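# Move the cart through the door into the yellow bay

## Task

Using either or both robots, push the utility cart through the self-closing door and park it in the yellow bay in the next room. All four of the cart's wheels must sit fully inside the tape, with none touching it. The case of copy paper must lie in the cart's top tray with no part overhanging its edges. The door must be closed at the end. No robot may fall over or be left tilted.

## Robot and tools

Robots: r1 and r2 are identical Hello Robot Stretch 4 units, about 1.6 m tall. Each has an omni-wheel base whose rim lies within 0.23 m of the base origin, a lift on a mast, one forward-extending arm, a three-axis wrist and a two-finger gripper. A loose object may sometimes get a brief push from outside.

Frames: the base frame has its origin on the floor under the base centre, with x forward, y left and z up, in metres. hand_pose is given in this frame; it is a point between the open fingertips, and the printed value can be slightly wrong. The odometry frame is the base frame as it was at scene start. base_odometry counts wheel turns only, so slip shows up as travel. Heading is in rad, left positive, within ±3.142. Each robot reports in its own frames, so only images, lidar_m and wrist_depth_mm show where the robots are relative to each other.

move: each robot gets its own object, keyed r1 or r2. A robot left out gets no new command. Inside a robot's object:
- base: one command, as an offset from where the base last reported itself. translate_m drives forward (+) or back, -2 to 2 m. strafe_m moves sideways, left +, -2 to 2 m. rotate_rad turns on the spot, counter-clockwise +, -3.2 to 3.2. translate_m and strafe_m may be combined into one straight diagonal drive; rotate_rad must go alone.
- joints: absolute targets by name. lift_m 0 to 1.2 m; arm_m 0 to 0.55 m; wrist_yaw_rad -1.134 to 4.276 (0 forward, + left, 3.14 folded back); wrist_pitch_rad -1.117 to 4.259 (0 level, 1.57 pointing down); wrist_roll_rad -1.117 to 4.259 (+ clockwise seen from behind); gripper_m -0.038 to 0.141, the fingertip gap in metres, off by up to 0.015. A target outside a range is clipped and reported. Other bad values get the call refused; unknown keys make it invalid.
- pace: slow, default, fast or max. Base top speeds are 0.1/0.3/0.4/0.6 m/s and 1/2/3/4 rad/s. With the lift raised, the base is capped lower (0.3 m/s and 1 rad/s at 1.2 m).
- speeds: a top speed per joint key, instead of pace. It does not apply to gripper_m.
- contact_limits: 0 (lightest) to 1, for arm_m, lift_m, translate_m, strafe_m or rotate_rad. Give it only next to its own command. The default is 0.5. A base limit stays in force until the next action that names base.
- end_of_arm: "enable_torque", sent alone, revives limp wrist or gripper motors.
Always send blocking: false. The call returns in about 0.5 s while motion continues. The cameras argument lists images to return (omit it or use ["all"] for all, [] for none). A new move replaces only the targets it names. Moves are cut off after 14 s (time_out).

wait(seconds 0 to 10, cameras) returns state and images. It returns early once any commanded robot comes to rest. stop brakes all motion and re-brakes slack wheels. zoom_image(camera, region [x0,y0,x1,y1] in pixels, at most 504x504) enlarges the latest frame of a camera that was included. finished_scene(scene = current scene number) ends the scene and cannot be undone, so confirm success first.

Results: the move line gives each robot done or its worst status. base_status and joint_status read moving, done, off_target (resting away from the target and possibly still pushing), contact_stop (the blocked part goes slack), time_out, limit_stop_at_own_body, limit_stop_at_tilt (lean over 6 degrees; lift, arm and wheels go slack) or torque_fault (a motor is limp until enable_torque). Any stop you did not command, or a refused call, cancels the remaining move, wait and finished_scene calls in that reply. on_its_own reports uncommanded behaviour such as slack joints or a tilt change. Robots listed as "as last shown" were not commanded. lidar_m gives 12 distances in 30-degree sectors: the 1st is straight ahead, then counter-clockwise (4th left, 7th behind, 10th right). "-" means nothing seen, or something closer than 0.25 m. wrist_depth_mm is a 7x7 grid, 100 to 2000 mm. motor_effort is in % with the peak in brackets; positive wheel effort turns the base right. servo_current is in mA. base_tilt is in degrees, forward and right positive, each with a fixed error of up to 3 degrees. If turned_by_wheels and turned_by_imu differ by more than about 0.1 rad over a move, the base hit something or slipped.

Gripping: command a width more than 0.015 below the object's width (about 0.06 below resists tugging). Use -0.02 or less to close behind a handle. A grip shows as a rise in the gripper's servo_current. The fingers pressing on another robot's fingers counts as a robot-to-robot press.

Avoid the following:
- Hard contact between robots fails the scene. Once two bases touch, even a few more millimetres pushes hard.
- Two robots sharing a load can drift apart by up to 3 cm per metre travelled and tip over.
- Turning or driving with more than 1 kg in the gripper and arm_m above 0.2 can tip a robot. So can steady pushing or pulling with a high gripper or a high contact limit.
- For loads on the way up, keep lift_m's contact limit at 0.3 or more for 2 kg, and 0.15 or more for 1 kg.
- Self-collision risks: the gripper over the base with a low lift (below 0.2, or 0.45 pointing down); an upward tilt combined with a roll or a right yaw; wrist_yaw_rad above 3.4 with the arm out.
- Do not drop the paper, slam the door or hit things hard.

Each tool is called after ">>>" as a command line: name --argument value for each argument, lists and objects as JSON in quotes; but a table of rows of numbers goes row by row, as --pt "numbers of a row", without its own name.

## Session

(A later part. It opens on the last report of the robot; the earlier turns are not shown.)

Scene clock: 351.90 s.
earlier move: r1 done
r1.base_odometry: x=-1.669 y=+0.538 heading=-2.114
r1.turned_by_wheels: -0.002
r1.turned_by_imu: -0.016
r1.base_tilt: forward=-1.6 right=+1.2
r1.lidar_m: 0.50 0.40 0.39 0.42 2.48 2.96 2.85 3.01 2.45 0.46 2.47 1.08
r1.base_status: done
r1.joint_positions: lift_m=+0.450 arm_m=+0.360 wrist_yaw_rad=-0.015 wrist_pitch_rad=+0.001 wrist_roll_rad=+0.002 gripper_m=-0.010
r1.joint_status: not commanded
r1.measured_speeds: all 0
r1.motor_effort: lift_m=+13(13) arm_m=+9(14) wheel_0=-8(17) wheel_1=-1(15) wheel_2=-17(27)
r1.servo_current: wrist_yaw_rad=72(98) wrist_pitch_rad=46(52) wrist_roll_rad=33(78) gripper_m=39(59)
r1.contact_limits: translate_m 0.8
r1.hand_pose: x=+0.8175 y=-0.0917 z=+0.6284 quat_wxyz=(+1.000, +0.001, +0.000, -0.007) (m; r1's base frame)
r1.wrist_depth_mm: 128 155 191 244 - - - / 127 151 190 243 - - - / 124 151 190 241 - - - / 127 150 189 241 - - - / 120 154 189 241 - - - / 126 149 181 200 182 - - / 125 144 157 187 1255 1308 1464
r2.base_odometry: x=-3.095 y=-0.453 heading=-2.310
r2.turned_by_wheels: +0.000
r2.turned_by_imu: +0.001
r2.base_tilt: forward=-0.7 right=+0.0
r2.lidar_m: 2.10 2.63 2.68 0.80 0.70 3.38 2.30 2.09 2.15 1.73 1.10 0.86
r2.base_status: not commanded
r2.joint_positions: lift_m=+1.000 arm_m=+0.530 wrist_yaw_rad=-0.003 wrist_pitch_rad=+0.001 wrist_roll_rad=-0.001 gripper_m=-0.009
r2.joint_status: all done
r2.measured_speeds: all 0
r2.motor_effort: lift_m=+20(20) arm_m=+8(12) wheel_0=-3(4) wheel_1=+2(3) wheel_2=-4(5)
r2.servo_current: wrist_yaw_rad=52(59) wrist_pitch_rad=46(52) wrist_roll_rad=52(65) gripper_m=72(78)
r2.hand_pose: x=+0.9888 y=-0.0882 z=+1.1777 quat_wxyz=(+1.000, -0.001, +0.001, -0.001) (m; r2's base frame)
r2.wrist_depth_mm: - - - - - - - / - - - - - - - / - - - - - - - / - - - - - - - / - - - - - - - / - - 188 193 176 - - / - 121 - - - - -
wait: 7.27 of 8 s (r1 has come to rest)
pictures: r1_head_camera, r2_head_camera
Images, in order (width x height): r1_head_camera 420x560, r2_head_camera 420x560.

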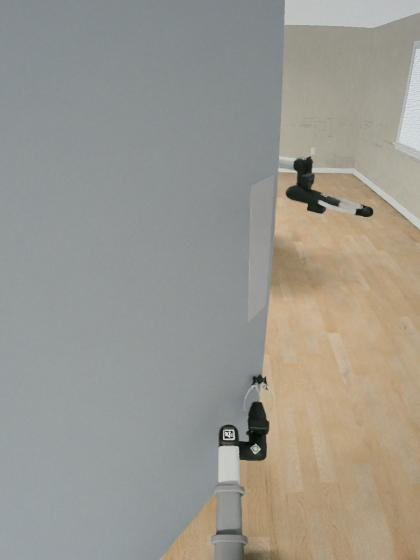

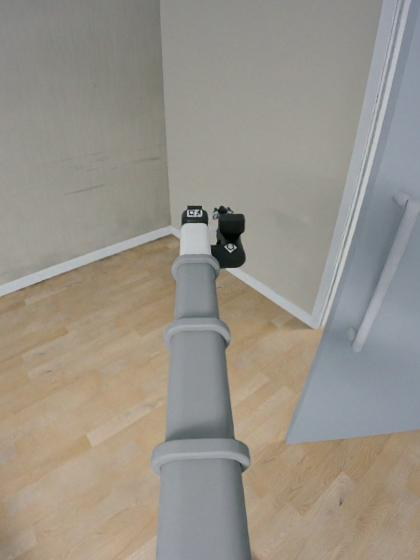

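>>> move --r2 '{"base":{"translate_m":0.25},"joints":{"wrist_yaw_rad":-1.12},"speeds":{"wrist_yaw_rad":0.9}}' --blocking false --cameras '[]'

>>> wait --seconds 3 --cameras '[]'

>>> move --r2 '{"base":{"strafe_m":-0.31}}' --blocking false --cameras '[]'

>>> wait --seconds 3 --cameras '["r1_head_camera","r2_head_camera"]'

Scene clock: 358.73 s.
move: r2 moving
r1: as last shown
r1.turned_by_wheels: +0.000
r1.turned_by_imu: +0.000
r1.base_tilt: forward=-1.6 right=+1.3
r1.lidar_m: 0.53 0.40 0.39 0.44 2.49 2.93 2.85 3.02 2.45 0.46 2.47 1.00
r1.motor_effort: lift_m=+13(13) arm_m=+9(9) wheel_0=-8(8) wheel_1=-1(2) wheel_2=-17(17)
r1.servo_current: wrist_yaw_rad=98(104) wrist_pitch_rad=33(46) wrist_roll_rad=46(59) gripper_m=46(46)
r1.contact_limits: translate_m 0.8
r1.wrist_depth_mm: 128 156 190 244 - - - / 128 151 191 244 - - - / 124 151 189 242 - - - / 127 150 189 241 - - - / 120 154 189 240 - - - / 126 149 181 200 183 - - / 125 144 158 187 1281 1281 1430
r2.base_odometry: x=-3.116 y=-0.476 heading=-2.310
r2.turned_by_wheels: +0.000
r2.turned_by_imu: +0.001
r2.base_tilt: forward=-0.6 right=+0.1
r2.lidar_m: 2.10 2.61 2.66 0.83 0.70 3.44 2.29 2.11 2.18 1.75 1.05 0.83
r2.base_status: translate_m moving
r2.joint_positions: lift_m=+1.000 arm_m=+0.530 wrist_yaw_rad=-0.342 wrist_pitch_rad=+0.001 wrist_roll_rad=-0.001 gripper_m=-0.009
r2.joint_status: wrist_yaw_rad moving
r2.measured_speeds: translate_m=+0.121 strafe_m=+0.000 rotate_rad=-0.002 lift_m=+0.000 arm_m=+0.000 wrist_yaw_rad=-0.901 wrist_pitch_rad=+0.000 wrist_roll_rad=+0.000
r2.motor_effort: lift_m=+20(20) arm_m=+8(8) wheel_0=+8(8) wheel_1=+9(9) wheel_2=-12(13)
r2.servo_current: wrist_yaw_rad=46(104) wrist_pitch_rad=39(46) wrist_roll_rad=52(52) gripper_m=78(78)
r2.hand_pose: x=+0.9430 y=-0.1791 z=+1.1777 quat_wxyz=(+0.985, +0.000, +0.001, -0.170) (m; r2's base frame)
r2.wrist_depth_mm: - - - - - - - / - - - - - - - / - - - - - - - / - - - - - - - / - - - - - - - / - - 181 193 177 - - / - - - - - - -
pictures: none
No camera images: "cameras" was empty.

Scene clock: 360.53 s.
earlier move: r2 done
r1.base_odometry: x=-1.669 y=+0.538 heading=-2.114
r1.turned_by_wheels: +0.000
r1.turned_by_imu: +0.000
r1.base_tilt: forward=-1.6 right=+1.2
r1.lidar_m: 0.49 0.40 0.37 0.43 2.50 2.95 2.85 3.00 2.45 0.47 2.46 0.92
r1.base_status: not commanded
r1.joint_positions: lift_m=+0.450 arm_m=+0.360 wrist_yaw_rad=-0.015 wrist_pitch_rad=+0.001 wrist_roll_rad=+0.002 gripper_m=-0.010
r1.joint_status: not commanded
r1.measured_speeds: all 0
r1.motor_effort: lift_m=+13(13) arm_m=+9(9) wheel_0=-8(9) wheel_1=-2(2) wheel_2=-17(17)
r1.servo_current: wrist_yaw_rad=85(104) wrist_pitch_rad=33(46) wrist_roll_rad=65(72) gripper_m=39(46)
r1.contact_limits: translate_m 0.8
r1.hand_pose: x=+0.8175 y=-0.0917 z=+0.6284 quat_wxyz=(+1.000, +0.001, +0.000, -0.007) (m; r1's base frame)
r1.wrist_depth_mm: 127 155 190 245 - - - / 128 151 190 243 - - - / 124 151 189 241 - - - / 127 150 189 240 - - - / 120 154 188 240 - - - / 126 149 180 199 183 - - / 125 143 158 187 1308 1308 1464
r2.base_odometry: x=-3.263 y=-0.638 heading=-2.309
r2.turned_by_wheels: +0.000
r2.turned_by_imu: +0.001
r2.base_tilt: forward=-0.6 right=+0.1
r2.lidar_m: 1.90 2.43 2.49 3.16 0.83 1.25 2.51 2.30 2.36 1.59 0.66 0.69
r2.base_status: done
r2.joint_positions: lift_m=+1.000 arm_m=+0.530 wrist_yaw_rad=-1.117 wrist_pitch_rad=+0.001 wrist_roll_rad=-0.001 gripper_m=-0.009
r2.joint_status: all done
r2.measured_speeds: all 0
r2.motor_effort: lift_m=+20(20) arm_m=+7(8) wheel_0=+4(10) wheel_1=+3(9) wheel_2=-4(14)
r2.servo_current: wrist_yaw_rad=46(137) wrist_pitch_rad=46(46) wrist_roll_rad=52(59) gripper_m=72(78)
r2.hand_pose: x=+0.7485 y=-0.2975 z=+1.1777 quat_wxyz=(+0.848, +0.000, +0.001, -0.530) (m; r2's base frame)
r2.wrist_depth_mm: - - - - - - - / - - - - - - - / - - - - - - - / - - - - - - 1182 / - - - - - - - / - - 183 202 179 - - / - - - - - - -
wait: 1.80 of 3 s (r2 has come to rest)
pictures: none
No camera images: "cameras" was empty.

Scene clock: 361.03 s.
move: r2 moving
r1: as last shown
r1.base_tilt: forward=-1.6 right=+1.3
r1.lidar_m: 0.51 0.40 0.38 0.44 2.50 2.95 2.85 2.99 2.46 0.45 2.47 0.88
r1.motor_effort: lift_m=+13(13) arm_m=+9(9) wheel_0=-8(8) wheel_1=-1(2) wheel_2=-17(17)
r1.servo_current: wrist_yaw_rad=91(91) wrist_pitch_rad=39(46) wrist_roll_rad=46(65) gripper_m=46(46)
r1.contact_limits: translate_m 0.8
r1.wrist_depth_mm: 128 156 190 244 - - - / 128 151 189 244 - - - / 124 150 189 241 - - - / 127 151 189 242 - - - / 121 154 188 240 - - - / 126 149 181 199 182 - - / 125 144 157 187 1229 1308 1499
r2.base_odometry: x=-3.290 y=-0.614 heading=-2.310
r2.turned_by_wheels: +0.000
r2.turned_by_imu: +0.000
r2.base_tilt: forward=-0.6 right=+0.1
r2.lidar_m: 1.85 2.46 2.54 1.15 0.87 1.30 2.47 2.28 2.32 1.55 0.63 0.64
r2.base_status: strafe_m moving
r2.joint_positions: lift_m=+1.000 arm_m=+0.530 wrist_yaw_rad=-1.117 wrist_pitch_rad=+0.001 wrist_roll_rad=-0.001 gripper_m=-0.009
r2.joint_status: not commanded
r2.measured_speeds: translate_m=+0.000 strafe_m=-0.140 rotate_rad=-0.002 lift_m=+0.000 arm_m=+0.000 wrist_yaw_rad=+0.000 wrist_pitch_rad=+0.000 wrist_roll_rad=+0.000
r2.motor_effort: lift_m=+20(20) arm_m=+7(7) wheel_0=+14(14) wheel_1=-10(12) wheel_2=+0(3)
r2.servo_current: wrist_yaw_rad=59(65) wrist_pitch_rad=46(46) wrist_roll_rad=52(52) gripper_m=72(72)
r2.hand_pose: x=+0.7485 y=-0.2975 z=+1.1777 quat_wxyz=(+0.848, +0.000, +0.001, -0.530) (m; r2's base frame)
r2.wrist_depth_mm: - - - - - - - / - - - - - - - / - - - - - - - / - - - - - - 1138 / - - - - - - - / - - 185 202 180 - - / - - - - - - -
pictures: none
No camera images: "cameras" was empty.

Scene clock: 362.90 s.
earlier move: r2 done
r1.base_odometry: x=-1.669 y=+0.538 heading=-2.114
r1.turned_by_wheels: +0.000
r1.turned_by_imu: +0.000
r1.base_tilt: forward=-1.6 right=+1.3
r1.lidar_m: 0.49 0.39 0.39 0.44 2.48 2.93 2.86 3.00 2.45 0.47 2.48 0.63
r1.base_status: not commanded
r1.joint_positions: lift_m=+0.450 arm_m=+0.360 wrist_yaw_rad=-0.015 wrist_pitch_rad=+0.001 wrist_roll_rad=+0.002 gripper_m=-0.010
r1.joint_status: not commanded
r1.measured_speeds: all 0
r1.motor_effort: lift_m=+13(13) arm_m=+9(9) wheel_0=-8(8) wheel_1=-2(2) wheel_2=-17(17)
r1.servo_current: wrist_yaw_rad=78(98) wrist_pitch_rad=46(52) wrist_roll_rad=52(72) gripper_m=46(52)
r1.contact_limits: translate_m 0.8
r1.hand_pose: x=+0.8175 y=-0.0917 z=+0.6284 quat_wxyz=(+1.000, +0.001, +0.000, -0.007) (m; r1's base frame)
r1.wrist_depth_mm: 128 155 190 245 - - - / 128 150 190 243 - - - / 124 151 189 241 - - - / 127 150 189 241 - - - / 120 154 188 238 - - - / 126 149 181 200 182 - - / 125 144 158 187 1255 1366 1464
r2.base_odometry: x=-3.492 y=-0.429 heading=-2.309
r2.turned_by_wheels: +0.000
r2.turned_by_imu: +0.000
r2.base_tilt: forward=-0.7 right=+0.1
r2.lidar_m: 0.53 2.62 2.68 1.31 1.09 3.41 2.31 2.13 1.97 1.30 0.70 0.47
r2.base_status: done
r2.joint_positions: lift_m=+1.000 arm_m=+0.530 wrist_yaw_rad=-1.117 wrist_pitch_rad=+0.001 wrist_roll_rad=-0.001 gripper_m=-0.009
r2.joint_status: not commanded
r2.measured_speeds: all 0
r2.motor_effort: lift_m=+20(20) arm_m=+7(8) wheel_0=+1(14) wheel_1=-2(13) wheel_2=+0(3)
r2.servo_current: wrist_yaw_rad=65(65) wrist_pitch_rad=46(46) wrist_roll_rad=39(72) gripper_m=78(78)
r2.hand_pose: x=+0.7485 y=-0.2975 z=+1.1777 quat_wxyz=(+0.848, +0.000, +0.001, -0.530) (m; r2's base frame)
r2.wrist_depth_mm: - - - - - - - / - - - - - - - / - - - - - - - / - - - - - - - / - - - - - - - / - - 187 203 181 - - / - 139 - - - - -
wait: 1.87 of 3 s (r2 has come to rest)
pictures: r1_head_camera, r2_head_camera
Images, in order (width x height): r1_head_camera 420x560, r2_head_camera 420x560.

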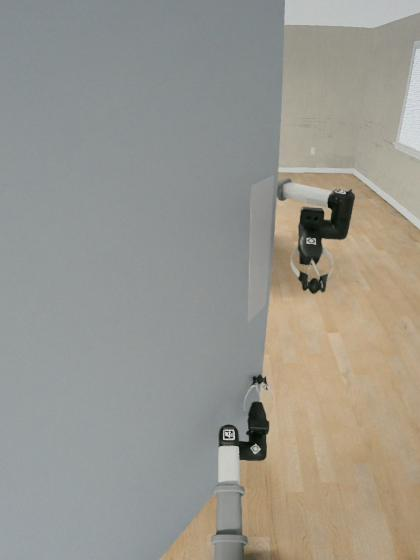

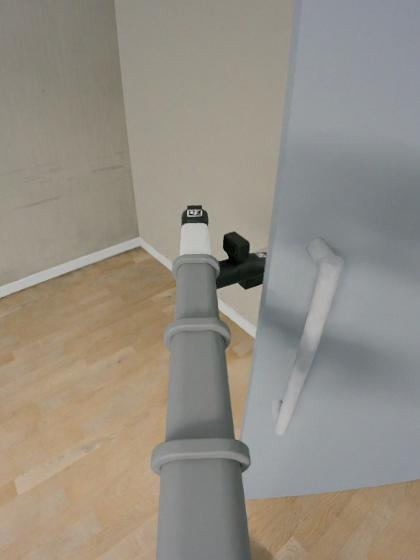

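>>> move --r2 '{"base":{"translate_m":-0.27,"strafe_m":-0.09},"contact_limits":{"translate_m":1.0}}' --blocking false --cameras '[]'

>>> wait --seconds 3 --cameras '[]'

>>> move --r2 '{"base":{"translate_m":-0.3,"strafe_m":-0.2},"contact_limits":{"translate_m":1.0},"pace":"slow"}' --blocking false --cameras '[]'

>>> wait --seconds 5 --cameras '["r1_head_camera","r2_head_right_camera","r2_head_camera"]'

Scene clock: 370.93 s.
move: r2 moving
r1: as last shown
r1.lidar_m: 0.52 0.39 0.39 0.44 2.47 2.94 2.86 3.03 2.45 0.46 2.46 0.65
r1.motor_effort: lift_m=+13(13) arm_m=+9(9) wheel_0=-8(8) wheel_1=-1(2) wheel_2=-17(17)
r1.servo_current: wrist_yaw_rad=78(98) wrist_pitch_rad=39(52) wrist_roll_rad=46(65) gripper_m=39(46)
r1.contact_limits: translate_m 0.8
r1.wrist_depth_mm: 127 156 190 245 - - - / 127 151 190 243 - - - / 124 151 189 242 - - - / 127 150 189 240 - - - / 120 154 189 239 - - - / 126 149 181 200 183 - - / 126 144 157 187 1281 1336 1430
r2.base_odometry: x=-3.479 y=-0.399 heading=-2.310
r2.turned_by_wheels: +0.000
r2.turned_by_imu: +0.000
r2.base_tilt: forward=-0.6 right=+0.1
r2.lidar_m: 0.57 2.65 2.70 1.26 1.08 3.38 2.26 2.09 2.01 1.34 0.79 0.51
r2.base_status: translate_m moving; strafe_m moving
r2.joint_positions: lift_m=+1.000 arm_m=+0.530 wrist_yaw_rad=-1.117 wrist_pitch_rad=+0.001 wrist_roll_rad=-0.001 gripper_m=-0.009
r2.joint_status: not commanded
r2.measured_speeds: translate_m=-0.121 strafe_m=-0.039 rotate_rad=+0.000 lift_m=+0.000 arm_m=+0.000 wrist_yaw_rad=+0.000 wrist_pitch_rad=+0.000 wrist_roll_rad=+0.000
r2.motor_effort: lift_m=+20(20) arm_m=+7(7) wheel_0=-6(8) wheel_1=-10(10) wheel_2=+10(12)
r2.servo_current: wrist_yaw_rad=46(52) wrist_pitch_rad=39(46) wrist_roll_rad=59(59) gripper_m=65(78)
r2.contact_limits: translate_m 1
r2.hand_pose: x=+0.7485 y=-0.2975 z=+1.1777 quat_wxyz=(+0.848, +0.000, +0.001, -0.530) (m; r2's base frame)
r2.wrist_depth_mm: - - - - - - - / - - - - - - - / - - - - - - - / - - - - - - - / - - - - - - - / - - 187 202 181 - 384 / - 732 - - - - -
pictures: none
No camera images: "cameras" was empty.

Scene clock: 372.80 s.
earlier move: r2 done
r1.base_odometry: x=-1.669 y=+0.538 heading=-2.113
r1.turned_by_wheels: +0.002
r1.turned_by_imu: +0.002
r1.base_tilt: forward=-1.6 right=+1.3
r1.lidar_m: 0.68 0.47 0.42 0.46 2.48 2.96 2.86 3.01 2.42 0.47 2.47 3.42
r1.base_status: not commanded
r1.joint_positions: lift_m=+0.450 arm_m=+0.360 wrist_yaw_rad=-0.002 wrist_pitch_rad=+0.001 wrist_roll_rad=+0.002 gripper_m=-0.010
r1.joint_status: not commanded
r1.measured_speeds: all 0
r1.motor_effort: lift_m=+13(13) arm_m=+4(9) wheel_0=-3(9) wheel_1=-2(2) wheel_2=-2(17)
r1.servo_current: wrist_yaw_rad=39(98) wrist_pitch_rad=46(52) wrist_roll_rad=52(65) gripper_m=39(52)
r1.contact_limits: translate_m 0.8
r1.hand_pose: x=+0.8190 y=-0.0881 z=+0.6284 quat_wxyz=(+1.000, +0.001, +0.000, -0.001) (m; r1's base frame)
r1.wrist_depth_mm: 276 338 - - - - - / 277 336 - - - - - / 268 336 - - - - - / 268 336 - - - - - / 274 334 - - - - - / 271 332 382 194 - - - / 264 307 171 181 153 1430 1464
r2.base_odometry: x=-3.377 y=-0.169 heading=-2.308
r2.turned_by_wheels: +0.002
r2.turned_by_imu: +0.029
r2.base_tilt: forward=-0.6 right=+0.1
r2.lidar_m: 0.54 2.85 2.96 1.08 1.16 2.93 2.02 1.86 1.91 1.39 0.97 0.52
r2.base_status: done
r2.joint_positions: lift_m=+1.000 arm_m=+0.530 wrist_yaw_rad=-1.118 wrist_pitch_rad=+0.001 wrist_roll_rad=-0.002 gripper_m=-0.009
r2.joint_status: not commanded
r2.measured_speeds: all 0
r2.motor_effort: lift_m=+20(20) arm_m=-5(7) wheel_0=+4(11) wheel_1=-3(11) wheel_2=+15(30)
r2.servo_current: wrist_yaw_rad=46(59) wrist_pitch_rad=46(46) wrist_roll_rad=59(59) gripper_m=72(78)
r2.contact_limits: translate_m 1
r2.hand_pose: x=+0.7486 y=-0.2976 z=+1.1777 quat_wxyz=(+0.848, -0.001, +0.001, -0.530) (m; r2's base frame)
r2.wrist_depth_mm: - - - - - 206 - / - - - - - 211 - / - - - - - 213 - / 854 - - - - 213 - / 854 - - - - 213 - / 904 - 187 203 181 208 - / 904 - - - - 140 -
wait: 1.87 of 3 s (r2 has come to rest)
pictures: none
No camera images: "cameras" was empty.

Scene clock: 373.30 s.
move: r2 moving
r1: as last shown
r1.turned_by_wheels: +0.000
r1.turned_by_imu: +0.000
r1.lidar_m: 0.70 0.46 0.43 0.44 2.49 2.98 2.84 3.03 2.41 0.45 2.47 3.42
r1.motor_effort: lift_m=+13(13) arm_m=+4(4) wheel_0=-3(4) wheel_1=-2(2) wheel_2=-1(2)
r1.servo_current: wrist_yaw_rad=46(52) wrist_pitch_rad=39(52) wrist_roll_rad=39(59) gripper_m=46(46)
r1.contact_limits: translate_m 0.8
r1.wrist_depth_mm: 285 347 - - - - - / 286 351 - - - - - / 285 349 - - - - - / 285 347 - - - - - / 276 347 - - - - - / 273 343 - 194 - - - / 272 317 171 180 152 1430 1464
r2.base_odometry: x=-3.375 y=-0.156 heading=-2.305
r2.turned_by_wheels: +0.003
r2.turned_by_imu: +0.003
r2.base_tilt: forward=-0.6 right=+0.0
r2.lidar_m: 0.54 2.89 2.94 1.07 1.20 2.90 1.96 1.83 1.86 1.39 0.97 0.51
r2.base_status: translate_m moving; strafe_m moving
r2.joint_positions: lift_m=+1.000 arm_m=+0.530 wrist_yaw_rad=-1.119 wrist_pitch_rad=+0.001 wrist_roll_rad=-0.002 gripper_m=-0.009
r2.joint_status: not commanded
r2.measured_speeds: translate_m=-0.045 strafe_m=-0.030 rotate_rad=+0.002 lift_m=+0.000 arm_m=+0.000 wrist_yaw_rad=-0.002 wrist_pitch_rad=+0.000 wrist_roll_rad=+0.000
r2.motor_effort: lift_m=+20(20) arm_m=-6(6) wheel_0=+16(16) wheel_1=-6(8) wheel_2=+23(23)
r2.servo_current: wrist_yaw_rad=52(59) wrist_pitch_rad=39(46) wrist_roll_rad=46(52) gripper_m=78(78)
r2.contact_limits: translate_m 1
r2.hand_pose: x=+0.7484 y=-0.2976 z=+1.1777 quat_wxyz=(+0.848, -0.001, +0.001, -0.531) (m; r2's base frame)
r2.wrist_depth_mm: - - - - - 194 - / - - - - - 198 - / - - - - - 257 - / - - - - - 202 - / 866 - - - - 202 - / 854 - 186 203 180 163 - / 904 - - - - - -
pictures: none
No camera images: "cameras" was empty.

Scene clock: 377.57 s.
earlier move: r2 done
r1.base_odometry: x=-1.669 y=+0.538 heading=-2.113
r1.turned_by_wheels: +0.000
r1.turned_by_imu: +0.000
r1.base_tilt: forward=-1.5 right=+1.3
r1.lidar_m: 0.84 0.57 0.46 0.46 2.47 2.95 2.84 3.00 2.45 0.46 2.46 3.44
r1.base_status: not commanded
r1.joint_positions: lift_m=+0.450 arm_m=+0.360 wrist_yaw_rad=-0.002 wrist_pitch_rad=+0.001 wrist_roll_rad=+0.002 gripper_m=-0.010
r1.joint_status: not commanded
r1.measured_speeds: all 0
r1.motor_effort: lift_m=+13(13) arm_m=+4(5) wheel_0=-3(4) wheel_1=-2(2) wheel_2=-2(2)
r1.servo_current: wrist_yaw_rad=65(72) wrist_pitch_rad=39(59) wrist_roll_rad=52(65) gripper_m=39(52)
r1.contact_limits: translate_m 0.8
r1.hand_pose: x=+0.8190 y=-0.0881 z=+0.6284 quat_wxyz=(+1.000, +0.001, +0.000, -0.001) (m; r1's base frame)
r1.wrist_depth_mm: - - - - - - - / - - - - - - - / - - - - - - - / - - - - - - - / - - - - - - - / - - - 194 - - - / 1499 1499 181 180 152 1430 1464
r2.base_odometry: x=-3.324 y=+0.187 heading=-2.305
r2.turned_by_wheels: +0.001
r2.turned_by_imu: +0.175
r2.base_tilt: forward=-0.6 right=+0.0
r2.lidar_m: 0.49 3.19 1.49 1.27 4.40 2.04 1.58 1.56 1.66 1.26 1.05 0.52
r2.base_status: done
r2.joint_positions: lift_m=+1.000 arm_m=+0.530 wrist_yaw_rad=-1.120 wrist_pitch_rad=+0.001 wrist_roll_rad=-0.002 gripper_m=-0.009
r2.joint_status: not commanded
r2.measured_speeds: all 0
r2.motor_effort: lift_m=+20(20) arm_m=-6(7) wheel_0=+21(27) wheel_1=+1(8) wheel_2=+21(26)
r2.servo_current: wrist_yaw_rad=39(65) wrist_pitch_rad=39(46) wrist_roll_rad=52(65) gripper_m=72(78)
r2.contact_limits: translate_m 1
r2.hand_pose: x=+0.7482 y=-0.2976 z=+1.1777 quat_wxyz=(+0.847, -0.001, +0.001, -0.531) (m; r2's base frame)
r2.wrist_depth_mm: 1042 - - - - 154 - / 1060 - - - - 183 - / 1060 - - - - 187 - / 1078 - - - - 159 - / 1060 - - - - 158 - / 991 - 186 203 180 157 - / 991 - - - - - -
wait: 4.27 of 5 s (r2 has come to rest)
pictures: r1_head_camera, r2_head_camera, r2_head_right_camera
Images, in order (width x height): r1_head_camera 420x560, r2_head_camera 420x560, r2_head_right_camera 420x672.

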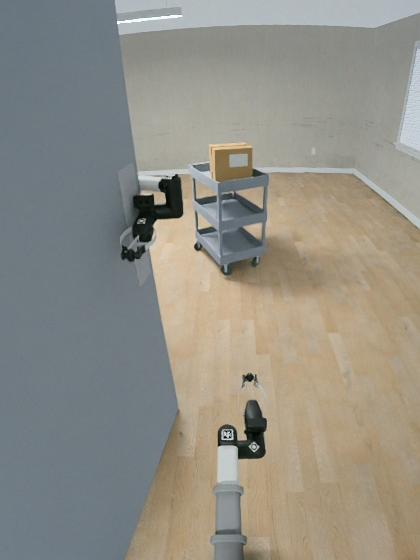

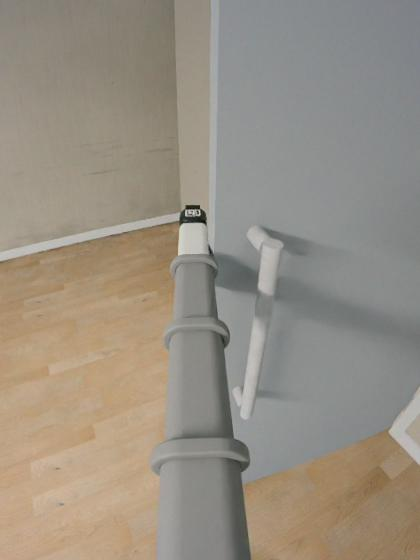

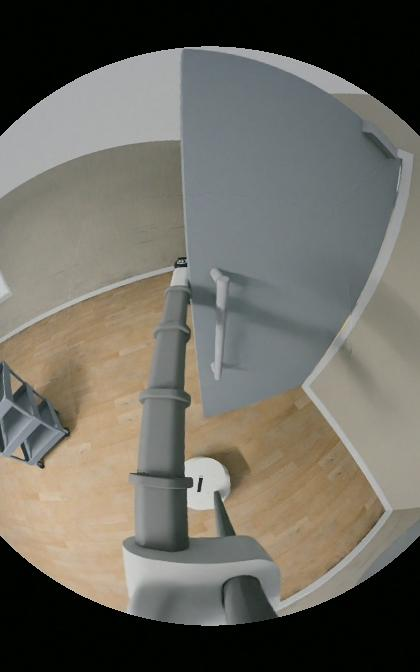

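>>> move --r2 '{"base":{"rotate_rad":-0.3},"contact_limits":{"rotate_rad":1.0},"pace":"slow"}' --blocking false --cameras '[]'

>>> wait --seconds 3 --cameras '["r1_head_camera","r2_head_right_camera"]'

Scene clock: 383.20 s.
move: r2 moving
r1: as last shown
r1.lidar_m: 0.75 0.55 0.46 0.45 2.50 2.93 2.89 3.00 2.44 0.45 2.46 3.41
r1.motor_effort: lift_m=+13(13) arm_m=+4(4) wheel_0=-3(4) wheel_1=-1(2) wheel_2=-1(2)
r1.servo_current: wrist_yaw_rad=39(59) wrist_pitch_rad=33(46) wrist_roll_rad=39(59) gripper_m=46(46)
r1.contact_limits: translate_m 0.8
r1.wrist_depth_mm: - - - - - - - / 469 - - - - - - / 462 - - - - - - / 459 - - - - - - / 459 - - - - - - / 455 - - 194 - - - / 459 1499 180 180 152 1430 1430
r2.base_odometry: x=-3.324 y=+0.187 heading=-2.431
r2.turned_by_wheels: -0.126
r2.turned_by_imu: +0.012
r2.base_tilt: forward=-0.7 right=+0.0
r2.lidar_m: 0.47 3.15 1.53 1.27 4.41 2.09 1.63 1.59 1.57 1.27 0.98 0.59
r2.base_status: rotate_rad moving
r2.joint_positions: lift_m=+1.000 arm_m=+0.530 wrist_yaw_rad=-1.120 wrist_pitch_rad=+0.001 wrist_roll_rad=-0.002 gripper_m=-0.009
r2.joint_status: not commanded
r2.measured_speeds: translate_m=-0.004 strafe_m=+0.002 rotate_rad=-0.494 lift_m=+0.000 arm_m=+0.000 wrist_yaw_rad=+0.000 wrist_pitch_rad=+0.000 wrist_roll_rad=+0.000
r2.motor_effort: lift_m=+20(20) arm_m=-6(7) wheel_0=+28(36) wheel_1=+14(17) wheel_2=+15(22)
r2.servo_current: wrist_yaw_rad=46(52) wrist_pitch_rad=46(46) wrist_roll_rad=52(52) gripper_m=78(78)
r2.contact_limits: rotate_rad 1
r2.hand_pose: x=+0.7481 y=-0.2976 z=+1.1777 quat_wxyz=(+0.847, -0.001, +0.001, -0.531) (m; r2's base frame)
r2.wrist_depth_mm: - - - - - 240 - / - - - - - 244 - / - - - - - 249 - / 976 - - - - 251 - / 976 - - - - 247 - / 976 - 187 204 180 204 - / - - - - - 199 -
pictures: none
No camera images: "cameras" was empty.

Scene clock: 384.23 s.
earlier move: r2 done
r1.base_odometry: x=-1.669 y=+0.538 heading=-2.113
r1.turned_by_wheels: +0.000
r1.turned_by_imu: +0.000
r1.base_tilt: forward=-1.6 right=+1.3
r1.lidar_m: 0.71 0.52 0.43 0.44 2.50 2.96 2.88 3.01 2.45 0.45 2.46 3.40
r1.base_status: not commanded
r1.joint_positions: lift_m=+0.450 arm_m=+0.360 wrist_yaw_rad=-0.002 wrist_pitch_rad=+0.001 wrist_roll_rad=+0.002 gripper_m=-0.010
r1.joint_status: not commanded
r1.measured_speeds: all 0
r1.motor_effort: lift_m=+13(13) arm_m=+4(4) wheel_0=-3(4) wheel_1=-2(2) wheel_2=-1(2)
r1.servo_current: wrist_yaw_rad=59(72) wrist_pitch_rad=46(52) wrist_roll_rad=52(65) gripper_m=46(46)
r1.contact_limits: translate_m 0.8
r1.hand_pose: x=+0.8190 y=-0.0881 z=+0.6284 quat_wxyz=(+1.000, +0.001, +0.000, -0.001) (m; r1's base frame)
r1.wrist_depth_mm: 404 - - - - - - / 404 - - - - - - / 402 - - - - - - / 404 - - - - - - / 399 - - - - - - / 397 - - 194 - - - / 392 1366 181 180 153 1430 1499
r2.base_odometry: x=-3.324 y=+0.187 heading=-2.602
r2.turned_by_wheels: -0.171
r2.turned_by_imu: +0.015
r2.base_tilt: forward=-0.7 right=+0.0
r2.lidar_m: 0.49 3.08 1.59 1.24 4.42 2.16 1.70 1.64 1.52 1.21 0.88 0.58
r2.base_status: done
r2.joint_positions: lift_m=+1.000 arm_m=+0.530 wrist_yaw_rad=-1.119 wrist_pitch_rad=+0.001 wrist_roll_rad=-0.002 gripper_m=-0.009
r2.joint_status: not commanded
r2.measured_speeds: all 0
r2.motor_effort: lift_m=+20(20) arm_m=-7(8) wheel_0=+13(36) wheel_1=+5(17) wheel_2=+16(28)
r2.servo_current: wrist_yaw_rad=46(52) wrist_pitch_rad=39(46) wrist_roll_rad=52(59) gripper_m=65(78)
r2.contact_limits: rotate_rad 1
r2.hand_pose: x=+0.7483 y=-0.2976 z=+1.1777 quat_wxyz=(+0.847, +0.000, +0.001, -0.531) (m; r2's base frame)
r2.wrist_depth_mm: - - - - - - - / - - - - - - 196 / - - - - - - 198 / - - - - - - 198 / - - - - - - 198 / - - 187 202 181 723 194 / - 991 - - - 334 190
wait: 1.03 of 3 s (r2 has come to rest)
pictures: r1_head_camera, r2_head_right_camera
Images, in order (width x height): r1_head_camera 420x560, r2_head_right_camera 420x672.

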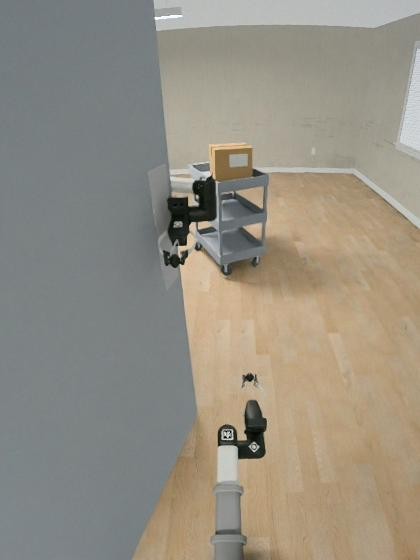

